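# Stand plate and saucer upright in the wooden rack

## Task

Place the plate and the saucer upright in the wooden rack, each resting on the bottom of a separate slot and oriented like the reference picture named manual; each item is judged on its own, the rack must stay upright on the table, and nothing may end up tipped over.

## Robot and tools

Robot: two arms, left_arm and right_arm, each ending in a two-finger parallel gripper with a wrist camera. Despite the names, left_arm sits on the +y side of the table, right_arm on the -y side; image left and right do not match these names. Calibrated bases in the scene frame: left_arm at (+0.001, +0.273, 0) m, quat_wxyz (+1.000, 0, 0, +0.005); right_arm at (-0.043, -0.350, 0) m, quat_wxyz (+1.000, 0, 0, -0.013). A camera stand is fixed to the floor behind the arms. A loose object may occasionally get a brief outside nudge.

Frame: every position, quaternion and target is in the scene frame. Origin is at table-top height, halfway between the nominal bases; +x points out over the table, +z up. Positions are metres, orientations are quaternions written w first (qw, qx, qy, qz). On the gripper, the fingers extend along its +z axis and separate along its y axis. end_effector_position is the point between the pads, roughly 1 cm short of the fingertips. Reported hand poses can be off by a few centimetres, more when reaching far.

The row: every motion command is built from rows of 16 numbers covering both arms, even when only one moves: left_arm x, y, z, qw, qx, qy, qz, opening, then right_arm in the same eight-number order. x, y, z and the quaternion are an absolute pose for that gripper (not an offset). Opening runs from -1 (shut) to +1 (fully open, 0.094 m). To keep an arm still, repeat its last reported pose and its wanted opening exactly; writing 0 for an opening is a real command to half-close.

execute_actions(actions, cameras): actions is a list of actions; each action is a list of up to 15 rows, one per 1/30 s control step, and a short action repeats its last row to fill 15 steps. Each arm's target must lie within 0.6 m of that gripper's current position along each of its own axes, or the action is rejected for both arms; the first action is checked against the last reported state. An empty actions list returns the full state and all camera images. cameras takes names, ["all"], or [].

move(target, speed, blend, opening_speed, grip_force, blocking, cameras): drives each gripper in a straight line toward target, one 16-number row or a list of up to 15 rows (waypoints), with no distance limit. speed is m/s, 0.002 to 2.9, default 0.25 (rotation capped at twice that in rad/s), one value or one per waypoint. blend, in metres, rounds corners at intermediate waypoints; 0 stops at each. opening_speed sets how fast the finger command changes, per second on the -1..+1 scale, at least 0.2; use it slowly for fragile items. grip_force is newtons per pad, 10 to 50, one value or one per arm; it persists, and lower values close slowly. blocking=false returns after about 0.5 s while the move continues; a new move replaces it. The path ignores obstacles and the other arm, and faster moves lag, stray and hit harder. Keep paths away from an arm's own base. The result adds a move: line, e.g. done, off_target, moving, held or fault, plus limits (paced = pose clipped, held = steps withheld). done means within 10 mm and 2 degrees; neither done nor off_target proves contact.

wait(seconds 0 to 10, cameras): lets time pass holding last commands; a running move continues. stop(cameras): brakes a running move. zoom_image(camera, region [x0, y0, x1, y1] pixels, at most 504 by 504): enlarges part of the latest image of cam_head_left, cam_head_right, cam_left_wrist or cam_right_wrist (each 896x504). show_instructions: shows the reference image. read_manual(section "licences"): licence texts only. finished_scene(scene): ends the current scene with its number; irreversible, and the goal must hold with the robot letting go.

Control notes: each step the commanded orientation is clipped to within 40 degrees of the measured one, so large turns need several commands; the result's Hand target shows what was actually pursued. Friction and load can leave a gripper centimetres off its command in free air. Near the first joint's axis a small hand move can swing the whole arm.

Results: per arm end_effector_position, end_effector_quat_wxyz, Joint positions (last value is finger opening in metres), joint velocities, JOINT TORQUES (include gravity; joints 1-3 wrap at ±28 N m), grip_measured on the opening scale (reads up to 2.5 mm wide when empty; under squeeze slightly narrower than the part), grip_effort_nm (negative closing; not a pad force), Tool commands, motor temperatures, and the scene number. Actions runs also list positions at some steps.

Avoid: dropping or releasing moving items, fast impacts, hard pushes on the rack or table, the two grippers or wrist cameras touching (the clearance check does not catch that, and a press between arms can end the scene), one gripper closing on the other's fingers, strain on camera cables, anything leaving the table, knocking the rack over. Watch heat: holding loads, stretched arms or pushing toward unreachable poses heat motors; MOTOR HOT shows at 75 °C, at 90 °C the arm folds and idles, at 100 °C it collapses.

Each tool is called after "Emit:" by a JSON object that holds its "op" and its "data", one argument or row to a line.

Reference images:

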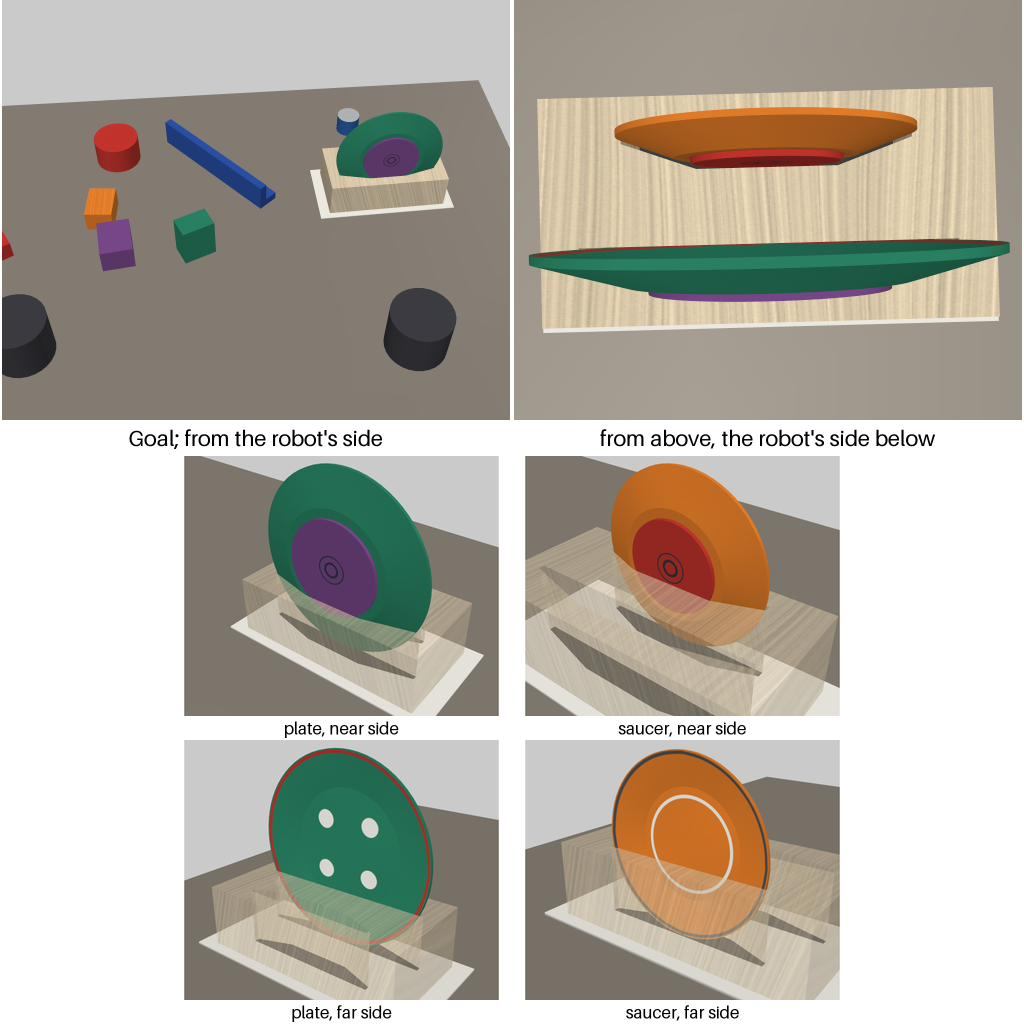

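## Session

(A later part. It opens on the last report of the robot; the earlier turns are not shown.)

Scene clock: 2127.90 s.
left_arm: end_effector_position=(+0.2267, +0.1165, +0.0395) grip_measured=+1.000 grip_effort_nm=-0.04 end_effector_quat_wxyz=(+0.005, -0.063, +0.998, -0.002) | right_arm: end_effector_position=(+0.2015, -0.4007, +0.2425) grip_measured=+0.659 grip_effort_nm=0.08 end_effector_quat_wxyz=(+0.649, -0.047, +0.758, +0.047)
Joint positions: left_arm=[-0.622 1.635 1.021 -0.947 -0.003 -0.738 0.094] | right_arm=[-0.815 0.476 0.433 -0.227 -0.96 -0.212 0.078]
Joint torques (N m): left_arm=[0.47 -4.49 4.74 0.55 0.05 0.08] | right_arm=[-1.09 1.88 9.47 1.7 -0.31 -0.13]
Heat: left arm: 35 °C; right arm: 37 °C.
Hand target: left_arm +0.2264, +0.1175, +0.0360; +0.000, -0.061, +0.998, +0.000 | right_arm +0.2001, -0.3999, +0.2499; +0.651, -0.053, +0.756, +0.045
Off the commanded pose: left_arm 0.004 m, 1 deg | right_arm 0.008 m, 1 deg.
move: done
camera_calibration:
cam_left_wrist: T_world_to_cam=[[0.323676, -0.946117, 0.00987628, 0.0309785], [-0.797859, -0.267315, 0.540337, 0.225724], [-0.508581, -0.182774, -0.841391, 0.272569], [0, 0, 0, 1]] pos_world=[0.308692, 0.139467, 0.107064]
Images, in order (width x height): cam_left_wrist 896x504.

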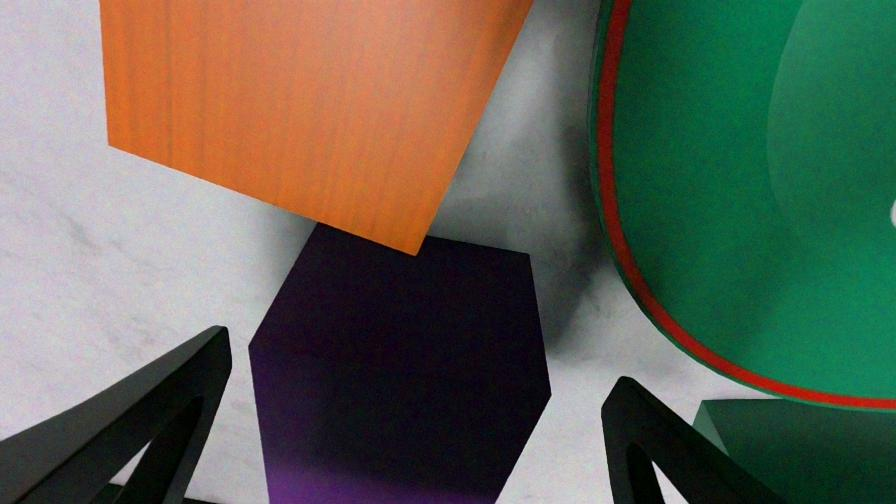

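Emit:
{"op": "move", "data": {
  "target": [
    [0.2265, 0.1175, 0.036, 0.0, -0.061, 0.998, 0.0, 0.05, 0.2, -0.40, 0.25, 0.6505, -0.0529, 0.7563, 0.0455, 0.66]
  ],
  "speed": 0.2,
  "opening_speed": 0.7
}}

Emit:
{"op": "move", "data": {
  "target": [
    [0.22, 0.125, 0.11, 0.0, -0.061, 0.998, 0.0, 0.05, 0.2, -0.40, 0.25, 0.6505, -0.0529, 0.7563, 0.0455, 0.66],
    [0.19, 0.25, 0.09, 0.0, -0.061, 0.998, 0.0, 0.05, 0.2, -0.40, 0.25, 0.6505, -0.0529, 0.7563, 0.0455, 0.66],
    [0.19, 0.25, 0.042, 0.0, -0.061, 0.998, 0.0, 0.05, 0.2, -0.40, 0.25, 0.6505, -0.0529, 0.7563, 0.0455, 0.66]
  ],
  "speed": [0.2, 0.25, 0.08],
  "blend": [0.02, 0.01, 0],
  "cameras": ["cam_left_wrist", "cam_head_left"]
}}

Scene clock: 2148.10 s.
left_arm: end_effector_position=(+0.2269, +0.1163, +0.0395) grip_measured=+0.195 grip_effort_nm=-1.02 end_effector_quat_wxyz=(+0.006, -0.063, +0.998, -0.002) | right_arm: end_effector_position=(+0.2015, -0.4007, +0.2425) grip_measured=+0.659 grip_effort_nm=0.08 end_effector_quat_wxyz=(+0.649, -0.047, +0.758, +0.047)
Joint positions: left_arm=[-0.622 1.635 1.021 -0.946 -0.003 -0.737 0.056] | right_arm=[-0.815 0.476 0.433 -0.227 -0.96 -0.212 0.078]
Joint torques (N m): left_arm=[0.47 -4.49 4.72 0.53 0.04 0.07] | right_arm=[-1.06 1.89 9.46 1.71 -0.31 -0.12]
Motor temperatures (°C): left_arm=[24 30 32 34 26 25 23] | right_arm=[24 27 33 36 25 25 28]
Heat: left arm: 34 °C; right arm: 36 °C.
Hand target: left_arm +0.2265, +0.1175, +0.0360; +0.000, -0.061, +0.998, +0.000 | right_arm +0.2001, -0.3999, +0.2499; +0.651, -0.053, +0.756, +0.045
Off the commanded pose: left_arm 0.004 m, 1 deg | right_arm 0.008 m, 1 deg.
move: done

Scene clock: 2150.30 s.
left_arm: end_effector_position=(+0.1907, +0.2492, +0.0443) grip_measured=+0.195 grip_effort_nm=-1.03 end_effector_quat_wxyz=(+0.004, -0.062, +0.998, +0.001) | right_arm: end_effector_position=(+0.2015, -0.4007, +0.2425) grip_measured=+0.659 grip_effort_nm=0.08 end_effector_quat_wxyz=(+0.649, -0.047, +0.758, +0.047)
Joint positions: left_arm=[-0.142 1.299 0.744 -1.008 -0.004 -0.256 0.056] | right_arm=[-0.815 0.476 0.433 -0.227 -0.96 -0.212 0.078]
Joint torques (N m): left_arm=[0.69 -1.87 4.7 0.53 0.04 0.09] | right_arm=[-1.09 1.89 9.46 1.69 -0.31 -0.13]
Heat: left arm: 34 °C; right arm: 36 °C.
Hand target: left_arm +0.1900, +0.2500, +0.0420; +0.000, -0.061, +0.998, +0.000 | right_arm +0.2001, -0.3999, +0.2499; +0.651, -0.053, +0.756, +0.045
Off the commanded pose: left_arm 0.003 m, 1 deg | right_arm 0.008 m, 1 deg.
move: done
camera_calibration:
cam_left_wrist: T_world_to_cam=[[0.322194, -0.946666, 0.00371507, 0.168846], [-0.797228, -0.269213, 0.540326, 0.230225], [-0.510508, -0.177052, -0.841448, 0.281407], [0, 0, 0, 1]] pos_world=[0.272801, 0.271643, 0.111766]
Images, in order (width x height): cam_head_left 896x504, cam_left_wrist 896x504.

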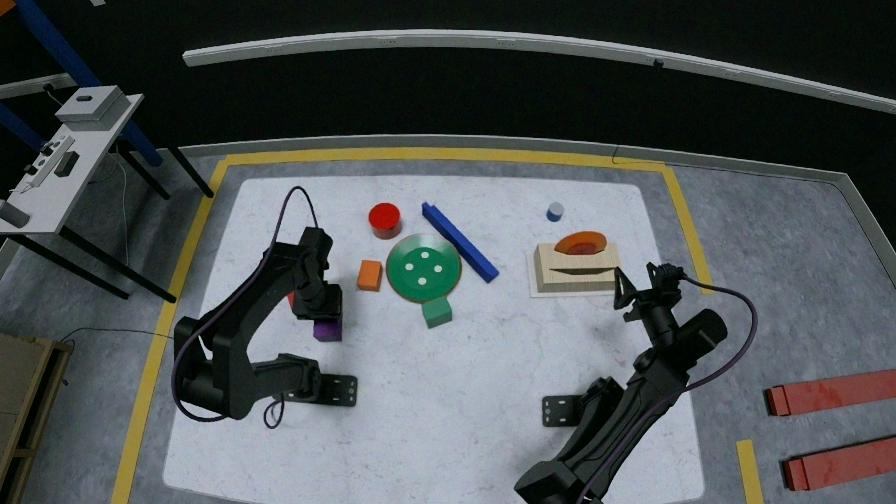

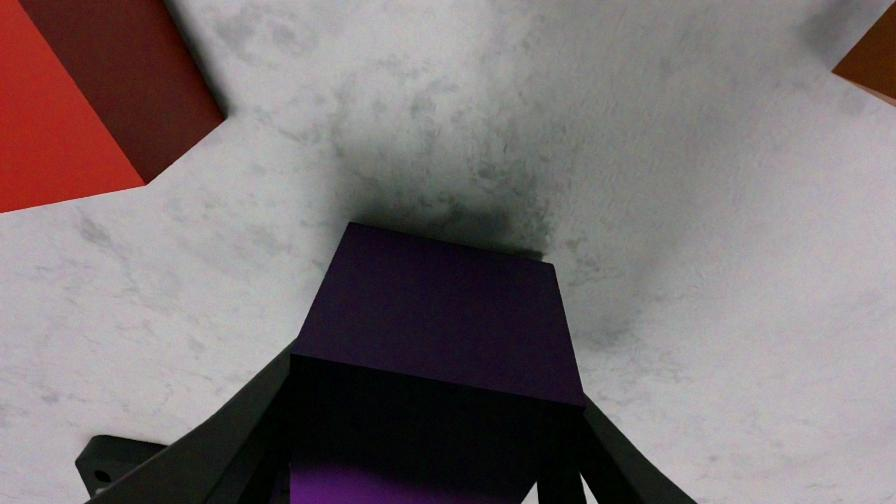

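Emit:
{"op": "move", "data": {
  "target": [0.19, 0.25, 0.034, 0.0, -0.061, 0.998, 0.0, 0.05, 0.2, -0.40, 0.25, 0.6505, -0.0529, 0.7563, 0.0455, 0.66],
  "speed": 0.05,
  "cameras": ["cam_left_wrist"]
}}

Scene clock: 2158.27 s.
left_arm: end_effector_position=(+0.1902, +0.2493, +0.0400) grip_measured=+0.195 grip_effort_nm=-1.03 end_effector_quat_wxyz=(+0.004, -0.062, +0.998, +0.001) | right_arm: end_effector_position=(+0.2015, -0.4007, +0.2425) grip_measured=+0.659 grip_effort_nm=0.08 end_effector_quat_wxyz=(+0.649, -0.047, +0.758, +0.047)
Joint positions: left_arm=[-0.142 1.305 0.73 -0.99 -0.004 -0.256 0.056] | right_arm=[-0.815 0.476 0.433 -0.227 -0.96 -0.212 0.078]
Joint torques (N m): left_arm=[0.68 -1.39 3.75 0.73 0.04 0.08] | right_arm=[-1.07 1.87 9.46 1.7 -0.32 -0.12]
Heat: left arm: 34 °C; right arm: 36 °C.
Hand target: left_arm +0.1898, +0.2500, +0.0342; +0.000, -0.061, +0.998, +0.000 | right_arm +0.2001, -0.3999, +0.2499; +0.651, -0.053, +0.756, +0.045
Off the commanded pose: left_arm 0.006 m, 0 deg | right_arm 0.008 m, 1 deg.
move: done
camera_calibration:
cam_left_wrist: T_world_to_cam=[[0.322248, -0.94665, 0.00321831, 0.169023], [-0.796637, -0.269343, 0.541133, 0.232021], [-0.511396, -0.176943, -0.840931, 0.277741], [0, 0, 0, 1]] pos_world=[0.272404, 0.271643, 0.107463]
Images, in order (width x height): cam_left_wrist 896x504.

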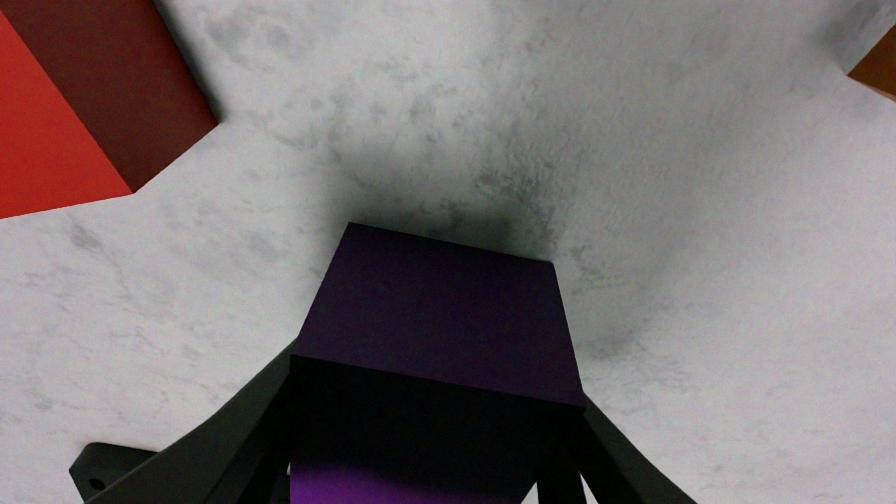

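Emit:
{"op": "move", "data": {
  "target": [0.19, 0.25, 0.028, 0.0, -0.061, 0.998, 0.0, 0.05, 0.2, -0.40, 0.25, 0.6505, -0.0529, 0.7563, 0.0455, 0.66],
  "speed": 0.04,
  "cameras": ["cam_left_wrist"]
}}

Scene clock: 2165.57 s.
left_arm: end_effector_position=(+0.1898, +0.2493, +0.0393) grip_measured=+0.195 grip_effort_nm=-1.03 end_effector_quat_wxyz=(+0.004, -0.062, +0.998, +0.001) | right_arm: end_effector_position=(+0.2015, -0.4007, +0.2425) grip_measured=+0.659 grip_effort_nm=0.08 end_effector_quat_wxyz=(+0.649, -0.047, +0.758, +0.047)
Joint positions: left_arm=[-0.142 1.305 0.727 -0.987 -0.004 -0.256 0.056] | right_arm=[-0.815 0.476 0.433 -0.227 -0.96 -0.212 0.078]
Joint torques (N m): left_arm=[0.68 -0.77 2.51 0.95 0.05 0.08] | right_arm=[-1.06 1.88 9.44 1.7 -0.31 -0.13]
Heat: left arm: 34 °C; right arm: 36 °C.
Hand target: left_arm +0.1894, +0.2501, +0.0287; +0.000, -0.061, +0.998, +0.000 | right_arm +0.2001, -0.3999, +0.2499; +0.651, -0.053, +0.756, +0.045
Off the commanded pose: left_arm 0.011 m, 0 deg | right_arm 0.008 m, 1 deg.
move: off_target (left_arm)
camera_calibration:
cam_left_wrist: T_world_to_cam=[[0.322275, -0.946641, 0.00297049, 0.169233], [-0.796422, -0.269436, 0.541402, 0.232181], [-0.511713, -0.176846, -0.840759, 0.276974], [0, 0, 0, 1]] pos_world=[0.272106, 0.271743, 0.106662]
Images, in order (width x height): cam_left_wrist 896x504.

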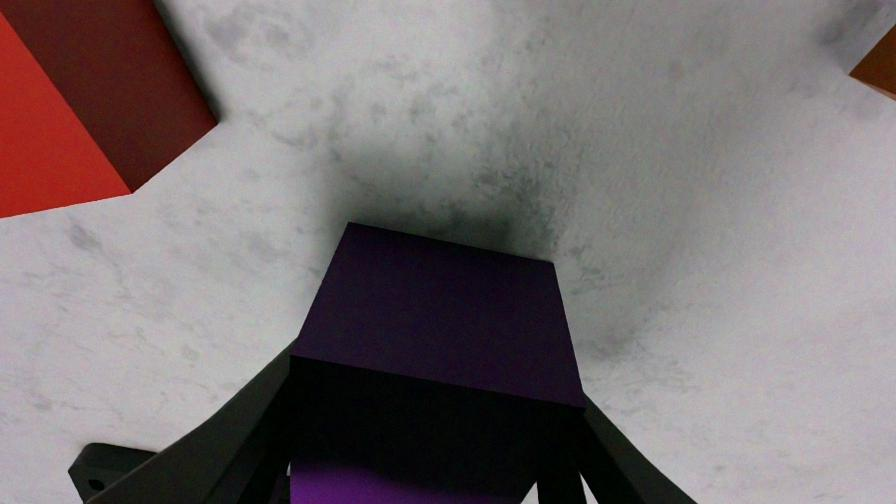

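Emit:
{"op": "move", "data": {
  "target": [
    [0.19, 0.25, 0.08, 0.0, -0.061, 0.998, 0.0, 0.05, 0.2, -0.40, 0.25, 0.6505, -0.0529, 0.7563, 0.0455, 0.66],
    [0.155, 0.295, 0.065, 0.0, -0.061, 0.998, 0.0, 0.05, 0.2, -0.40, 0.25, 0.6505, -0.0529, 0.7563, 0.0455, 0.66],
    [0.155, 0.295, 0.035, 0.0, -0.061, 0.998, 0.0, 0.05, 0.2, -0.40, 0.25, 0.6505, -0.0529, 0.7563, 0.0455, 0.66]
  ],
  "speed": [0.2, 0.25, 0.06],
  "blend": [0.01, 0.01, 0],
  "cameras": ["cam_left_wrist", "cam_head_left"]
}}

Scene clock: 2381.93 s.
left_arm: end_effector_position=(+0.1507, +0.2939, +0.0402) grip_measured=+0.195 grip_effort_nm=-1.03 end_effector_quat_wxyz=(-0.008, -0.064, +0.998, +0.001) | right_arm: end_effector_position=(+0.2015, -0.4007, +0.2425) grip_measured=+0.659 grip_effort_nm=0.08 end_effector_quat_wxyz=(+0.649, -0.047, +0.758, +0.047)
Joint positions: left_arm=[0.12 1.153 0.635 -1.07 -0.004 0.002 0.056] | right_arm=[-0.815 0.476 0.433 -0.227 -0.96 -0.212 0.078]
Joint torques (N m): left_arm=[0.72 -0.79 3.63 0.86 0.04 0.11] | right_arm=[-1.05 1.88 9.46 1.7 -0.31 -0.12]
Heat: left arm: 30 °C; right arm: 34 °C.
Hand target: left_arm +0.1547, +0.2950, +0.0353; +0.000, -0.061, +0.998, +0.000 | right_arm +0.2001, -0.3999, +0.2499; +0.651, -0.053, +0.756, +0.045
Off the commanded pose: left_arm 0.007 m, 1 deg | right_arm 0.008 m, 1 deg.
move: done
camera_calibration:
cam_left_wrist: T_world_to_cam=[[0.326164, -0.945306, -0.00359241, 0.223333], [-0.782032, -0.271959, 0.560771, 0.2103], [-0.531078, -0.180094, -0.827963, 0.269006], [0, 0, 0, 1]] pos_world=[0.234481, 0.316758, 0.1056]
Images, in order (width x height): cam_head_left 896x504, cam_left_wrist 896x504.

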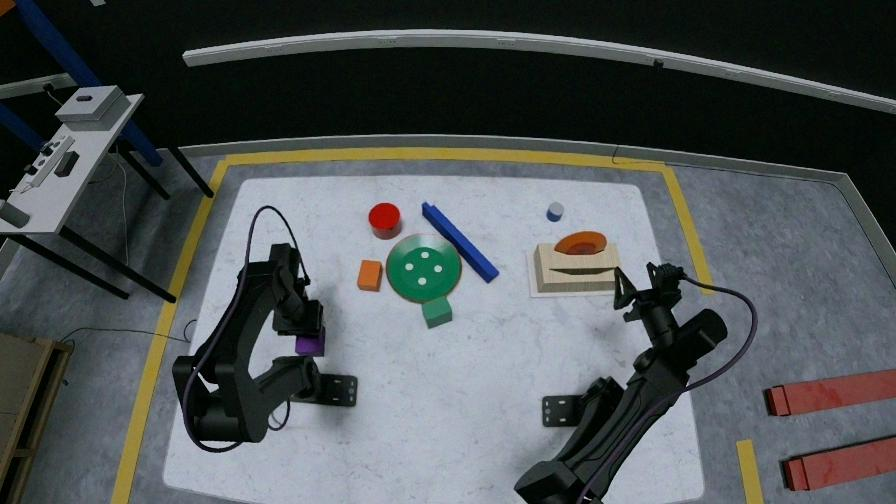

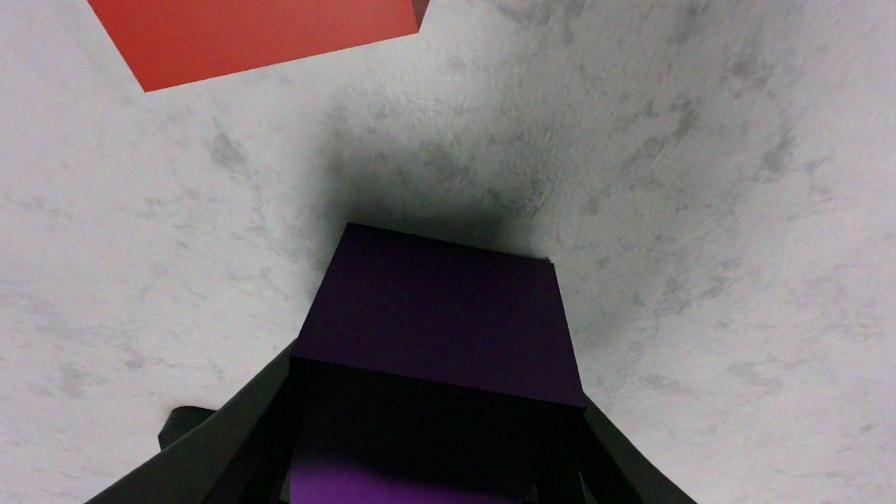

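Emit:
{"op": "move", "data": {
  "target": [
    [0.157, 0.295, 0.031, 0.0, -0.061, 0.998, 0.0, 0.05, 0.2, -0.40, 0.25, 0.6505, -0.0529, 0.7563, 0.0455, 0.66],
    [0.157, 0.295, 0.0312, 0.0, -0.061, 0.998, 0.0, 0.95, 0.2, -0.40, 0.25, 0.6505, -0.0529, 0.7563, 0.0455, 0.66],
    [0.157, 0.295, 0.14, 0.0, -0.061, 0.998, 0.0, 0.95, 0.2, -0.40, 0.25, 0.6505, -0.0529, 0.7563, 0.0455, 0.66],
    [0.215, 0.112, 0.14, 0.4483, 0.7764, 0.3838, 0.2215, -0.49, 0.2, -0.40, 0.25, 0.6505, -0.0529, 0.7563, 0.0455, 0.66]
  ],
  "speed": [0.1, 0.1, 0.2, 0.4],
  "cameras": ["cam_left_wrist", "cam_head_left"]
}}

Scene clock: 2414.37 s.
left_arm: end_effector_position=(+0.2148, +0.1137, +0.1407) grip_measured=-0.487 grip_effort_nm=-0.13 end_effector_quat_wxyz=(+0.444, +0.776, +0.387, +0.225) | right_arm: end_effector_position=(+0.2015, -0.4007, +0.2425) grip_measured=+0.659 grip_effort_nm=0.08 end_effector_quat_wxyz=(+0.649, -0.047, +0.758, +0.047)
Joint positions: left_arm=[-0.659 0.569 0.353 -0.313 -0.008 1.572 0.024] | right_arm=[-0.815 0.476 0.433 -0.227 -0.96 -0.212 0.078]
Joint torques (N m): left_arm=[0.69 1.43 5.96 2.08 0.19 0.03] | right_arm=[-1.06 1.91 9.46 1.7 -0.3 -0.13]
Heat: left arm: 31 °C; right arm: 34 °C.
Hand target: left_arm +0.2150, +0.1121, +0.1400; +0.448, +0.776, +0.384, +0.222 | right_arm +0.2001, -0.3999, +0.2499; +0.651, -0.053, +0.756, +0.045
Off the commanded pose: left_arm 0.002 m, 1 deg | right_arm 0.008 m, 1 deg.
move: done; target 2's new opening was sent with left_arm's hand 0.011 m and 1 deg from that target
camera_calibration:
cam_left_wrist: T_world_to_cam=[[-0.516021, 0.13906, -0.845213, 0.208456], [0.0444367, 0.989752, 0.13571, -0.106031], [0.855422, 0.032471, -0.516912, -0.0119798], [0, 0, 0, 1]] pos_world=[0.122527, 0.0763452, 0.184386]
Images, in order (width x height): cam_head_left 896x504, cam_left_wrist 896x504.

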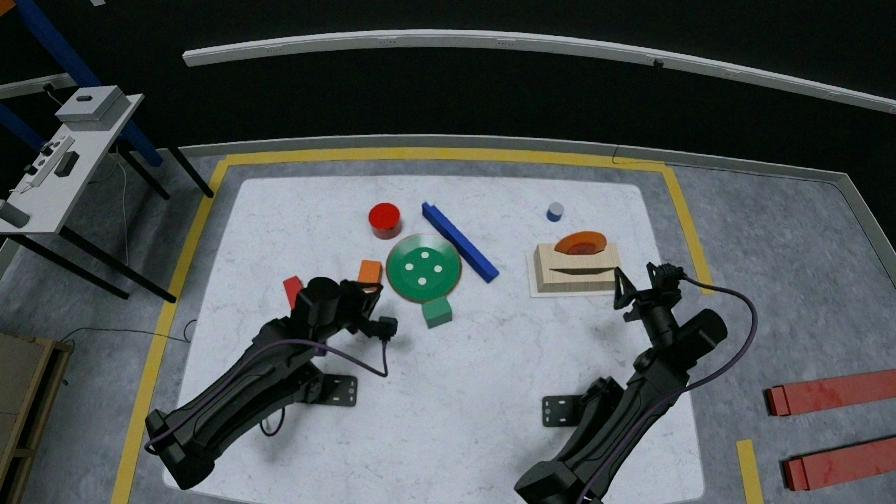

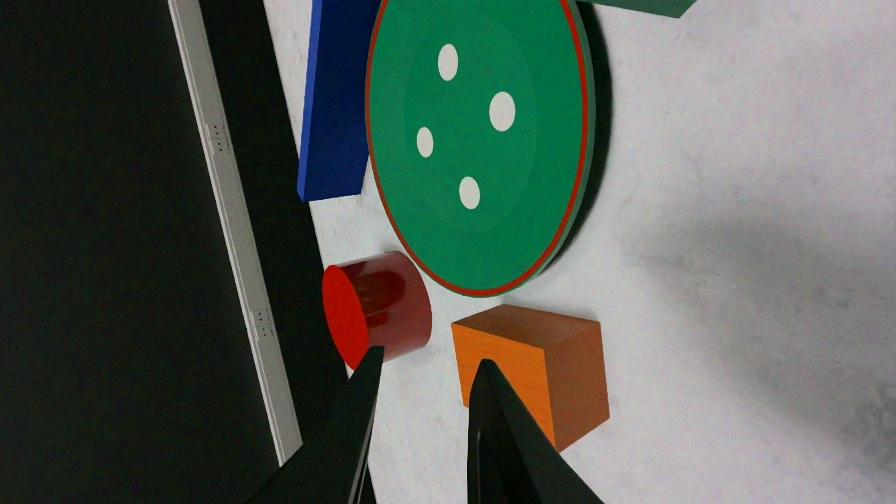

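Emit:
{"op": "move", "data": {
  "target": [
    [0.2454, 0.0956, 0.042, 0.4483, 0.7764, 0.3838, 0.2215, -0.49, 0.2, -0.40, 0.25, 0.6505, -0.0529, 0.7563, 0.0455, 0.66]
  ],
  "speed": 0.15,
  "cameras": ["cam_left_wrist", "cam_head_left"]
}}

Scene clock: 2456.97 s.
left_arm: end_effector_position=(+0.2464, +0.0961, +0.0430) grip_measured=-0.488 grip_effort_nm=-0.09 end_effector_quat_wxyz=(+0.445, +0.776, +0.386, +0.226) | right_arm: end_effector_position=(+0.2015, -0.4007, +0.2425) grip_measured=+0.659 grip_effort_nm=0.08 end_effector_quat_wxyz=(+0.649, -0.047, +0.758, +0.047)
Joint positions: left_arm=[-0.625 1.215 0.078 0.61 0.021 1.592 0.024] | right_arm=[-0.815 0.476 0.433 -0.227 -0.96 -0.212 0.078]
Joint torques (N m): left_arm=[0.7 -0.75 4.07 2.09 0.21 0] | right_arm=[-1.05 1.88 9.46 1.7 -0.31 -0.13]
Heat: left arm: 35 °C; right arm: 34 °C.
Hand target: left_arm +0.2453, +0.0956, +0.0420; +0.448, +0.776, +0.384, +0.222 | right_arm +0.2001, -0.3999, +0.2499; +0.651, -0.053, +0.756, +0.045
Off the commanded pose: left_arm 0.002 m, 1 deg | right_arm 0.008 m, 1 deg.
move: done
camera_calibration:
cam_left_wrist: T_world_to_cam=[[-0.513373, 0.140619, -0.846566, 0.143917], [0.0449079, 0.989534, 0.137134, -0.076991], [0.856989, 0.0323836, -0.514315, -0.0894746], [0, 0, 0, 1]] pos_world=[0.154019, 0.0588452, 0.0863748]
Images, in order (width x height): cam_head_left 896x504, cam_left_wrist 896x504.

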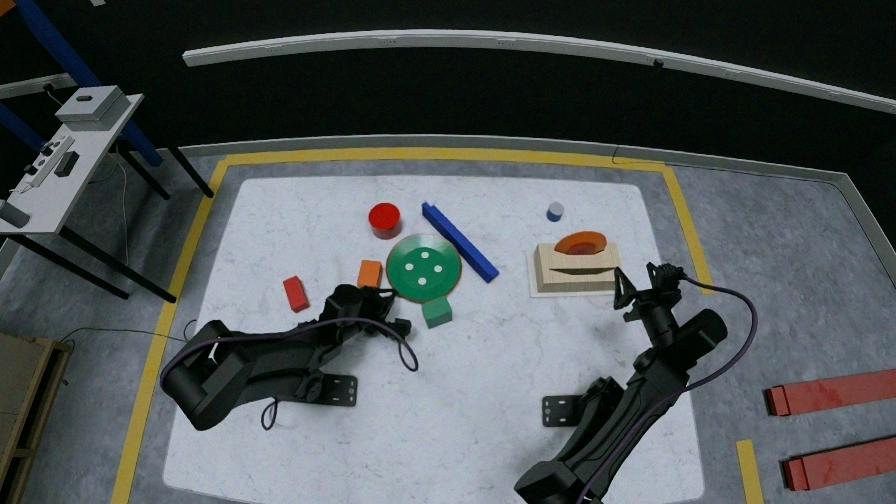

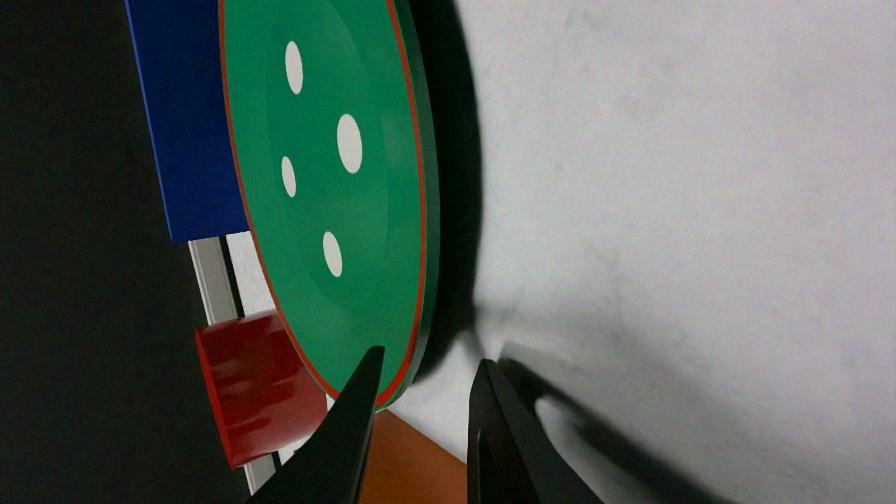

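Emit:
{"op": "zoom_image", "data": {
  "camera": "cam_left_wrist",
  "region": [330, 220, 650, 480]
}}

Emit:
{"op": "zoom_image", "data": {
  "camera": "cam_head_left",
  "region": [310, 220, 490, 360]
}}

Scaled by 1.575 from the camera's 896x504 image, which has a finer 1280x720 frame.

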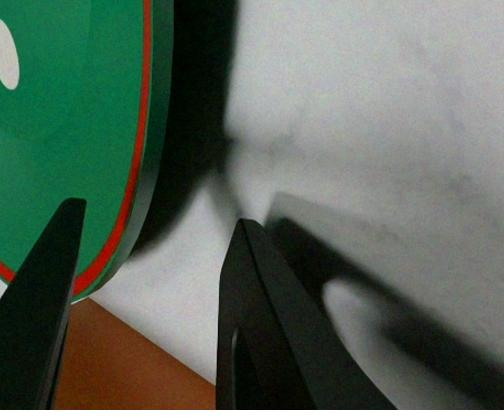

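Scaled by 2.800 from the camera's 896x504 image, which has a finer 1280x720 frame.

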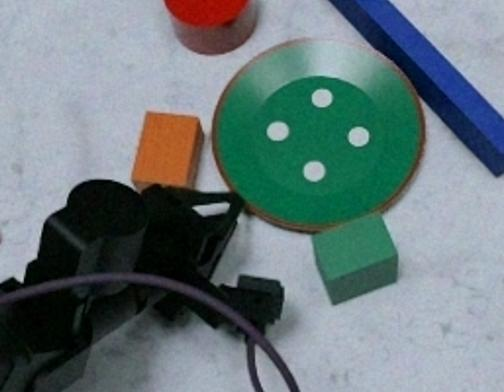

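Emit:
{"op": "move", "data": {
  "target": [
    [0.2275, 0.0938, 0.054, 0.4483, 0.7764, 0.3838, 0.2215, -0.71, 0.2, -0.40, 0.25, 0.6505, -0.0529, 0.7563, 0.0455, 0.66]
  ],
  "speed": 0.1,
  "cameras": ["cam_left_wrist"]
}}

Scene clock: 2601.10 s.
left_arm: end_effector_position=(+0.2279, +0.0952, +0.0501) grip_measured=-0.707 grip_effort_nm=-0.13 end_effector_quat_wxyz=(+0.441, +0.782, +0.380, +0.223) | right_arm: end_effector_position=(+0.2015, -0.4007, +0.2425) grip_measured=+0.659 grip_effort_nm=0.08 end_effector_quat_wxyz=(+0.649, -0.047, +0.758, +0.047)
Joint positions: left_arm=[-0.697 1.021 0.066 0.418 -0.031 1.568 0.014] | right_arm=[-0.815 0.476 0.433 -0.227 -0.96 -0.212 0.078]
Joint torques (N m): left_arm=[-0.59 -2 5.26 1.9 -0.02 -0.19] | right_arm=[-1.05 1.88 9.48 1.7 -0.32 -0.13]
Motor temperatures (°C): left_arm=[24 28 30 39 26 24 24] | right_arm=[24 26 35 32 25 25 27]
Heat: left arm: 39 °C; right arm: 35 °C.
Hand target: left_arm +0.2276, +0.0938, +0.0538; +0.448, +0.776, +0.384, +0.221 | right_arm +0.2001, -0.3999, +0.2499; +0.651, -0.053, +0.756, +0.045
Off the commanded pose: left_arm 0.004 m, 1 deg | right_arm 0.008 m, 1 deg.
move: done
camera_calibration:
cam_left_wrist: T_world_to_cam=[[-0.515211, 0.157733, -0.842424, 0.139084], [0.060714, 0.987167, 0.147703, -0.0801301], [0.85491, 0.0249512, -0.518176, -0.0685435], [0, 0, 0, 1]] pos_world=[0.135121, 0.0588739, 0.0934852]
Images, in order (width x height): cam_left_wrist 896x504.

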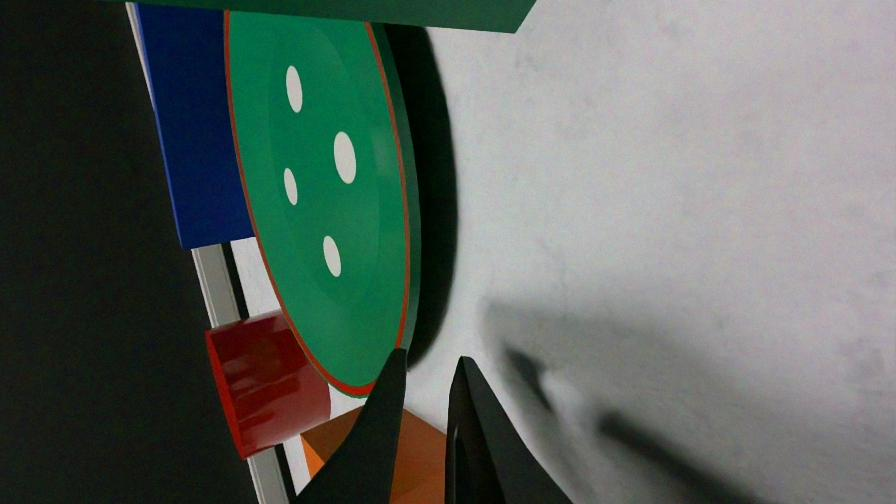

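Emit:
{"op": "move", "data": {
  "target": [
    [0.241, 0.084, 0.047, 0.4483, 0.7764, 0.3838, 0.2215, -0.71, 0.2, -0.40, 0.25, 0.6505, -0.0529, 0.7563, 0.0455, 0.66]
  ],
  "speed": 0.06,
  "cameras": ["cam_left_wrist"]
}}

Emit:
{"op": "zoom_image", "data": {
  "camera": "cam_left_wrist",
  "region": [200, 40, 520, 440]
}}

Scene clock: 2632.57 s.
left_arm: end_effector_position=(+0.2340, +0.0902, +0.0375) grip_measured=-0.708 grip_effort_nm=-0.12 end_effector_quat_wxyz=(+0.434, +0.786, +0.382, +0.220) | right_arm: end_effector_position=(+0.2015, -0.4007, +0.2425) grip_measured=+0.659 grip_effort_nm=0.08 end_effector_quat_wxyz=(+0.649, -0.047, +0.758, +0.047)
Joint positions: left_arm=[-0.697 1.188 0.071 0.562 -0.031 1.568 0.014] | right_arm=[-0.815 0.476 0.433 -0.227 -0.96 -0.212 0.078]
Joint torques (N m): left_arm=[0.03 -0.61 6.69 2.12 0.02 -0.16] | right_arm=[-1.07 1.87 9.47 1.69 -0.31 -0.13]
Heat: left arm: 37 °C; right arm: 35 °C.
Hand target: left_arm +0.2405, +0.0844, +0.0473; +0.448, +0.777, +0.384, +0.221 | right_arm +0.2001, -0.3999, +0.2499; +0.651, -0.053, +0.756, +0.045
Off the commanded pose: left_arm 0.013 m, 2 deg | right_arm 0.008 m, 1 deg.
move: off_target (left_arm)
camera_calibration:
cam_left_wrist: T_world_to_cam=[[-0.526813, 0.167276, -0.833359, 0.133846], [0.0628044, 0.985424, 0.158097, -0.0744909], [0.847658, 0.0309489, -0.52964, -0.0785273], [0, 0, 0, 1]] pos_world=[0.141754, 0.0534464, 0.0817272]
Images, in order (width x height): cam_left_wrist 896x504.

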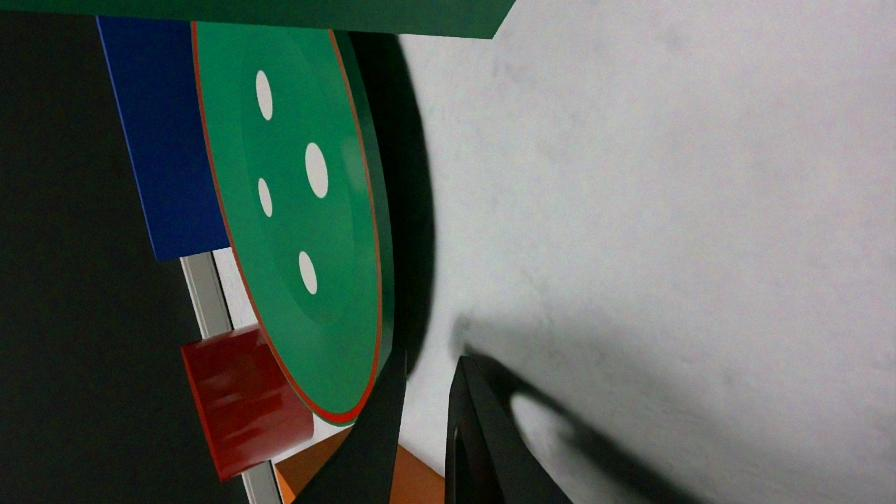

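Scaled by 1.260 from the camera's 896x504 image, which has a finer 1280x720 frame.

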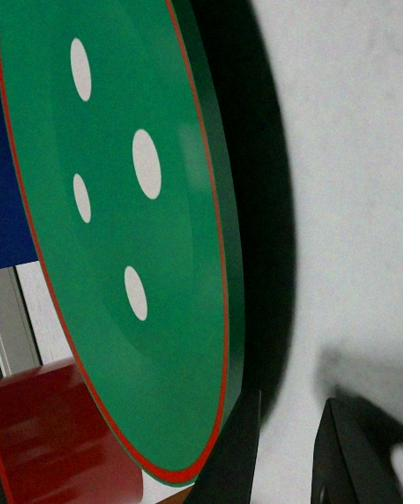

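Emit:
{"op": "move", "data": {
  "target": [
    [0.212, 0.107, 0.075, 0.4483, 0.7764, 0.3838, 0.2215, -0.71, 0.2, -0.40, 0.25, 0.6505, -0.0529, 0.7563, 0.0455, 0.66],
    [0.2, 0.09, 0.16, 0.30, 0.73, 0.60, 0.12, 0.5, 0.2, -0.40, 0.25, 0.6505, -0.0529, 0.7563, 0.0455, 0.66],
    [0.218, -0.03, 0.14, 0, 0.557, 0.8305, 0, 1.0, 0.2, -0.40, 0.25, 0.6505, -0.0529, 0.7563, 0.0455, 0.66]
  ],
  "speed": [0.1, 0.3, 0.3],
  "blend": [0.02, 0.03, 0],
  "cameras": ["cam_left_wrist"]
}}

Scene clock: 2708.17 s.
left_arm: end_effector_position=(+0.2162, -0.0283, +0.1406) grip_measured=+0.997 grip_effort_nm=0.14 end_effector_quat_wxyz=(+0.007, +0.564, +0.826, +0.004) | right_arm: end_effector_position=(+0.2015, -0.4007, +0.2425) grip_measured=+0.659 grip_effort_nm=0.08 end_effector_quat_wxyz=(+0.649, -0.047, +0.758, +0.047)
Joint positions: left_arm=[-0.969 1.945 1.811 -1.426 -0.012 0.239 0.094] | right_arm=[-0.815 0.476 0.433 -0.227 -0.96 -0.212 0.078]
Joint torques (N m): left_arm=[0.69 -6.87 7.51 0.35 0.13 -0.11] | right_arm=[-1.06 1.91 9.46 1.69 -0.31 -0.12]
Heat: left arm: 39 °C; right arm: 35 °C.
Hand target: left_arm +0.2180, -0.0299, +0.1400; +0.001, +0.557, +0.831, +0.000 | right_arm +0.2001, -0.3999, +0.2499; +0.651, -0.053, +0.756, +0.045
Off the commanded pose: left_arm 0.003 m, 1 deg | right_arm 0.008 m, 1 deg.
move: done; blend cut to 0 m at target 2
camera_calibration:
cam_left_wrist: T_world_to_cam=[[-0.838585, -0.544702, -0.00866864, 0.16153], [-0.462714, 0.703784, 0.539058, 0.0792247], [-0.287525, 0.456057, -0.842224, 0.296215], [0, 0, 0, 1]] pos_world=[0.257285, -0.102862, 0.208173]
Images, in order (width x height): cam_left_wrist 896x504.

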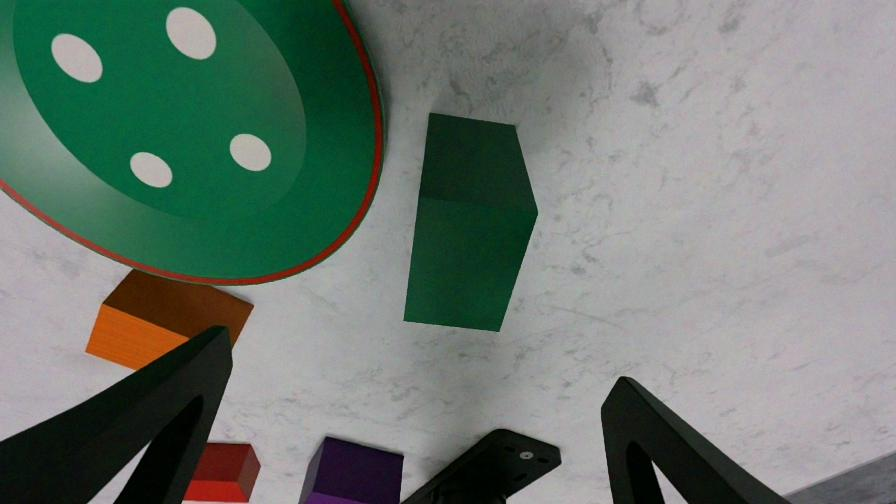

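Emit:
{"op": "move", "data": {
  "target": [
    [0.1985, -0.0255, 0.10, 0, 0.557, 0.8305, 0, 0.5, 0.2, -0.40, 0.25, 0.6505, -0.0529, 0.7563, 0.0455, 0.66],
    [0.1985, -0.0255, 0.046, 0, 0.557, 0.8305, 0, 0.5, 0.2, -0.40, 0.25, 0.6505, -0.0529, 0.7563, 0.0455, 0.66]
  ],
  "speed": [0.2, 0.1],
  "blend": [0.005, 0],
  "cameras": ["cam_left_wrist"]
}}

Scene clock: 2768.90 s.
left_arm: end_effector_position=(+0.2008, -0.0238, +0.0452) grip_measured=+0.503 grip_effort_nm=-0.13 end_effector_quat_wxyz=(-0.001, +0.560, +0.829, +0.005) | right_arm: end_effector_position=(+0.2015, -0.4007, +0.2425) grip_measured=+0.659 grip_effort_nm=0.08 end_effector_quat_wxyz=(+0.649, -0.047, +0.758, +0.047)
Joint positions: left_arm=[-0.996 1.944 1.428 -1.061 -0.009 0.203 0.071] | right_arm=[-0.815 0.476 0.433 -0.227 -0.96 -0.212 0.078]
Joint torques (N m): left_arm=[-0.31 -8.75 4.57 0.51 0.1 -0.11] | right_arm=[-1.1 1.89 9.46 1.7 -0.31 -0.13]
Motor temperatures (°C): left_arm=[24 28 31 33 26 25 24] | right_arm=[24 26 35 32 25 25 26]
Heat: left arm: 33 °C; right arm: 35 °C.
Hand target: left_arm +0.1984, -0.0255, +0.0460; +0.000, +0.557, +0.830, +0.000 | right_arm +0.2001, -0.3999, +0.2499; +0.651, -0.053, +0.756, +0.045
Off the commanded pose: left_arm 0.003 m, 1 deg | right_arm 0.008 m, 1 deg.
move: done
camera_calibration:
cam_left_wrist: T_world_to_cam=[[-0.833263, -0.552852, -0.00524688, 0.14888], [-0.462996, 0.692582, 0.553141, 0.119484], [-0.302171, 0.463342, -0.833071, 0.21203], [0, 0, 0, 1]] pos_world=[0.243447, -0.098686, 0.111326]
Images, in order (width x height): cam_left_wrist 896x504.

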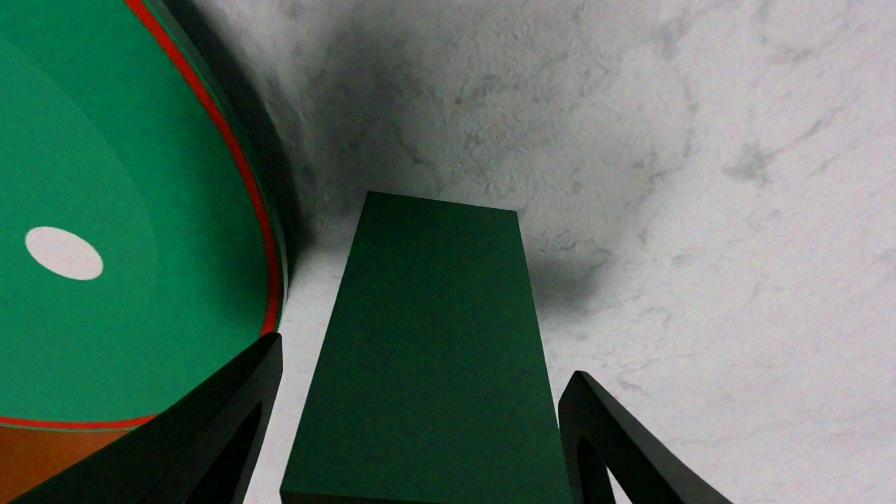

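Emit:
{"op": "move", "data": {
  "target": [
    [0.1985, -0.0255, 0.045, 0, 0.557, 0.8305, 0, -0.3, 0.2, -0.40, 0.25, 0.6505, -0.0529, 0.7563, 0.0455, 0.66]
  ],
  "speed": 0.1,
  "opening_speed": 0.5
}}

Emit:
{"op": "move", "data": {
  "target": [
    [0.195, -0.02, 0.12, 0, 0.557, 0.8305, 0, -0.3, 0.2, -0.40, 0.25, 0.6505, -0.0529, 0.7563, 0.0455, 0.66],
    [0.208, 0.13, 0.10, 0, 0.557, 0.8305, 0, -0.3, 0.2, -0.40, 0.25, 0.6505, -0.0529, 0.7563, 0.0455, 0.66],
    [0.208, 0.13, 0.046, 0, 0.557, 0.8305, 0, -0.3, 0.2, -0.40, 0.25, 0.6505, -0.0529, 0.7563, 0.0455, 0.66]
  ],
  "speed": [0.15, 0.25, 0.06],
  "blend": [0.02, 0.01, 0],
  "cameras": ["cam_left_wrist", "cam_head_left"]
}}

Scene clock: 2794.90 s.
left_arm: end_effector_position=(+0.2014, -0.0246, +0.0452) grip_measured=-0.167 grip_effort_nm=-1.02 end_effector_quat_wxyz=(+0.001, +0.559, +0.829, +0.004) | right_arm: end_effector_position=(+0.2015, -0.4007, +0.2425) grip_measured=+0.659 grip_effort_nm=0.08 end_effector_quat_wxyz=(+0.649, -0.047, +0.758, +0.047)
Joint positions: left_arm=[-0.996 1.944 1.428 -1.057 -0.009 0.202 0.039] | right_arm=[-0.815 0.476 0.433 -0.227 -0.96 -0.212 0.078]
Joint torques (N m): left_arm=[-0.29 -8.68 4.37 0.53 0.1 -0.11] | right_arm=[-1.09 1.87 9.46 1.7 -0.31 -0.12]
Heat: left arm: 32 °C; right arm: 35 °C.
Hand target: left_arm +0.1984, -0.0255, +0.0450; +0.000, +0.557, +0.830, +0.000 | right_arm +0.2001, -0.3999, +0.2499; +0.651, -0.053, +0.756, +0.045
Off the commanded pose: left_arm 0.003 m, 1 deg | right_arm 0.008 m, 1 deg.
move: done

Scene clock: 2797.57 s.
left_arm: end_effector_position=(+0.2091, +0.1293, +0.0506) grip_measured=-0.167 grip_effort_nm=-1.03 end_effector_quat_wxyz=(+0.008, +0.555, +0.832, +0.004) | right_arm: end_effector_position=(+0.2015, -0.4007, +0.2425) grip_measured=+0.659 grip_effort_nm=0.08 end_effector_quat_wxyz=(+0.649, -0.047, +0.758, +0.047)
Joint positions: left_arm=[-0.624 1.533 0.965 -0.987 -0.008 0.563 0.039] | right_arm=[-0.815 0.476 0.433 -0.227 -0.96 -0.212 0.078]
Joint torques (N m): left_arm=[0.54 -3.37 4.64 0.54 0.09 0.09] | right_arm=[-1.07 1.89 9.43 1.7 -0.31 -0.13]
Heat: left arm: 32 °C; right arm: 35 °C.
Hand target: left_arm +0.2079, +0.1300, +0.0461; +0.000, +0.557, +0.830, +0.000 | right_arm +0.2001, -0.3999, +0.2499; +0.651, -0.053, +0.756, +0.045
Off the commanded pose: left_arm 0.005 m, 1 deg | right_arm 0.008 m, 1 deg.
move: done
camera_calibration:
cam_left_wrist: T_world_to_cam=[[-0.826527, -0.562809, -0.00992101, 0.240566], [-0.478912, 0.693838, 0.537804, 0.0183135], [-0.295797, 0.449261, -0.843012, 0.149155], [0, 0, 0, 1]] pos_world=[0.251725, 0.0556767, 0.118277]
Images, in order (width x height): cam_head_left 896x504, cam_left_wrist 896x504.

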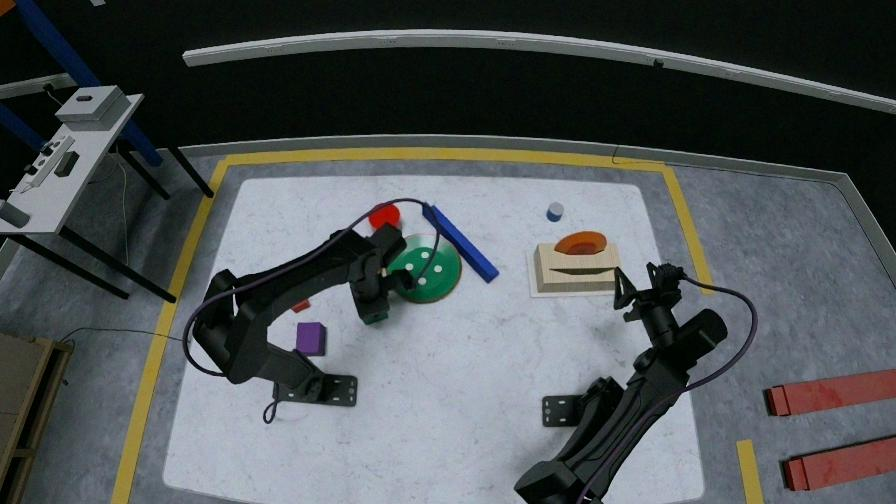

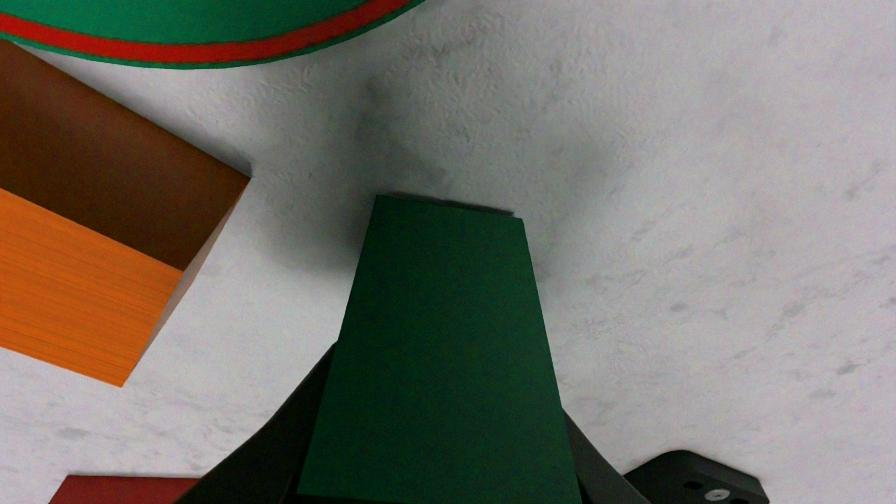

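Emit:
{"op": "move", "data": {
  "target": [
    [0.208, 0.13, 0.037, 0, 0.557, 0.8305, 0, -0.3, 0.2, -0.40, 0.25, 0.6505, -0.0529, 0.7563, 0.0455, 0.66],
    [0.208, 0.13, 0.0372, 0, 0.557, 0.8305, 0, 0.5, 0.2, -0.40, 0.25, 0.6505, -0.0529, 0.7563, 0.0455, 0.66],
    [0.208, 0.13, 0.14, 0, 0.557, 0.8305, 0, 0.5, 0.2, -0.40, 0.25, 0.6505, -0.0529, 0.7563, 0.0455, 0.66],
    [0.17, 0.03, 0.16, 0.30, 0.68, 0.64, 0.2, -0.7, 0.2, -0.40, 0.25, 0.6505, -0.0529, 0.7563, 0.0455, 0.66],
    [0.18, 0.015, 0.085, 0.3642, 0.6061, 0.6061, 0.3642, -0.7, 0.2, -0.40, 0.25, 0.6505, -0.0529, 0.7563, 0.0455, 0.66]
  ],
  "speed": [0.06, 0.1, 0.2, 0.3, 0.2],
  "blend": [0, 0, 0, 0.03, 0],
  "cameras": ["cam_left_wrist", "cam_head_left"]
}}

Scene clock: 2839.83 s.
left_arm: end_effector_position=(+0.1790, +0.0162, +0.0841) grip_measured=-0.697 grip_effort_nm=-0.13 end_effector_quat_wxyz=(+0.355, +0.615, +0.607, +0.358) | right_arm: end_effector_position=(+0.2015, -0.4007, +0.2425) grip_measured=+0.659 grip_effort_nm=0.08 end_effector_quat_wxyz=(+0.649, -0.047, +0.758, +0.047)
Joint positions: left_arm=[-1.504 1.635 0.809 -0.604 -1.05 0.173 0.014] | right_arm=[-0.815 0.476 0.433 -0.227 -0.96 -0.212 0.078]
Joint torques (N m): left_arm=[-0.46 -4.01 4.57 0.76 -0.7 -0.18] | right_arm=[-1.07 1.88 9.46 1.7 -0.3 -0.13]
Heat: left arm: 31 °C; right arm: 35 °C.
Hand target: left_arm +0.1800, +0.0150, +0.0850; +0.364, +0.606, +0.606, +0.364 | right_arm +0.2001, -0.3999, +0.2499; +0.651, -0.053, +0.756, +0.045
Off the commanded pose: left_arm 0.002 m, 2 deg | right_arm 0.008 m, 1 deg.
move: done; blend cut to 0 m at target 4
camera_calibration:
cam_left_wrist: T_world_to_cam=[[-0.487298, -0.18997, -0.852322, 0.1565], [-0.552315, 0.823067, 0.132325, 0.109565], [0.67638, 0.535232, -0.506002, 0.015519], [0, 0, 0, 1]] pos_world=[0.12628, -0.0687549, 0.126743]
Images, in order (width x height): cam_head_left 896x504, cam_left_wrist 896x504.

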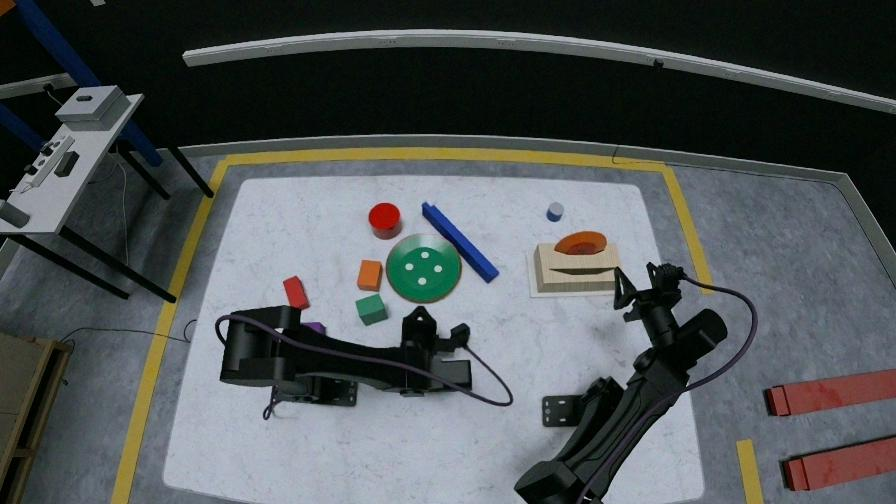

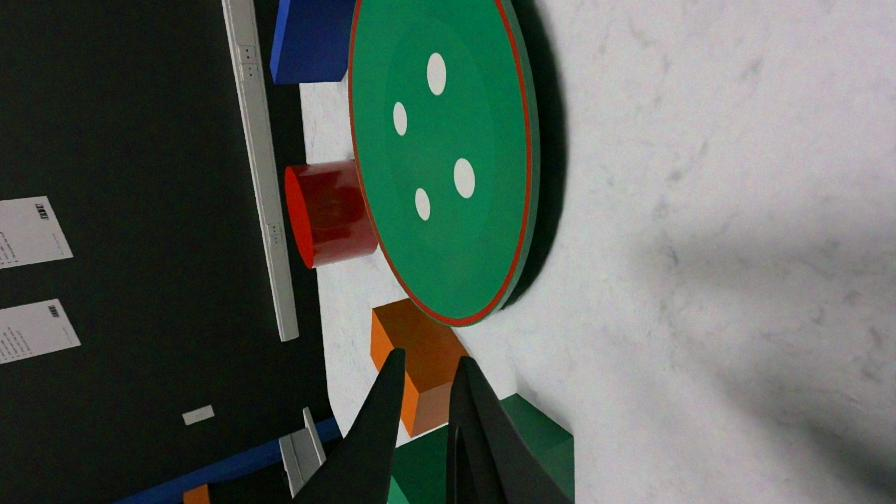

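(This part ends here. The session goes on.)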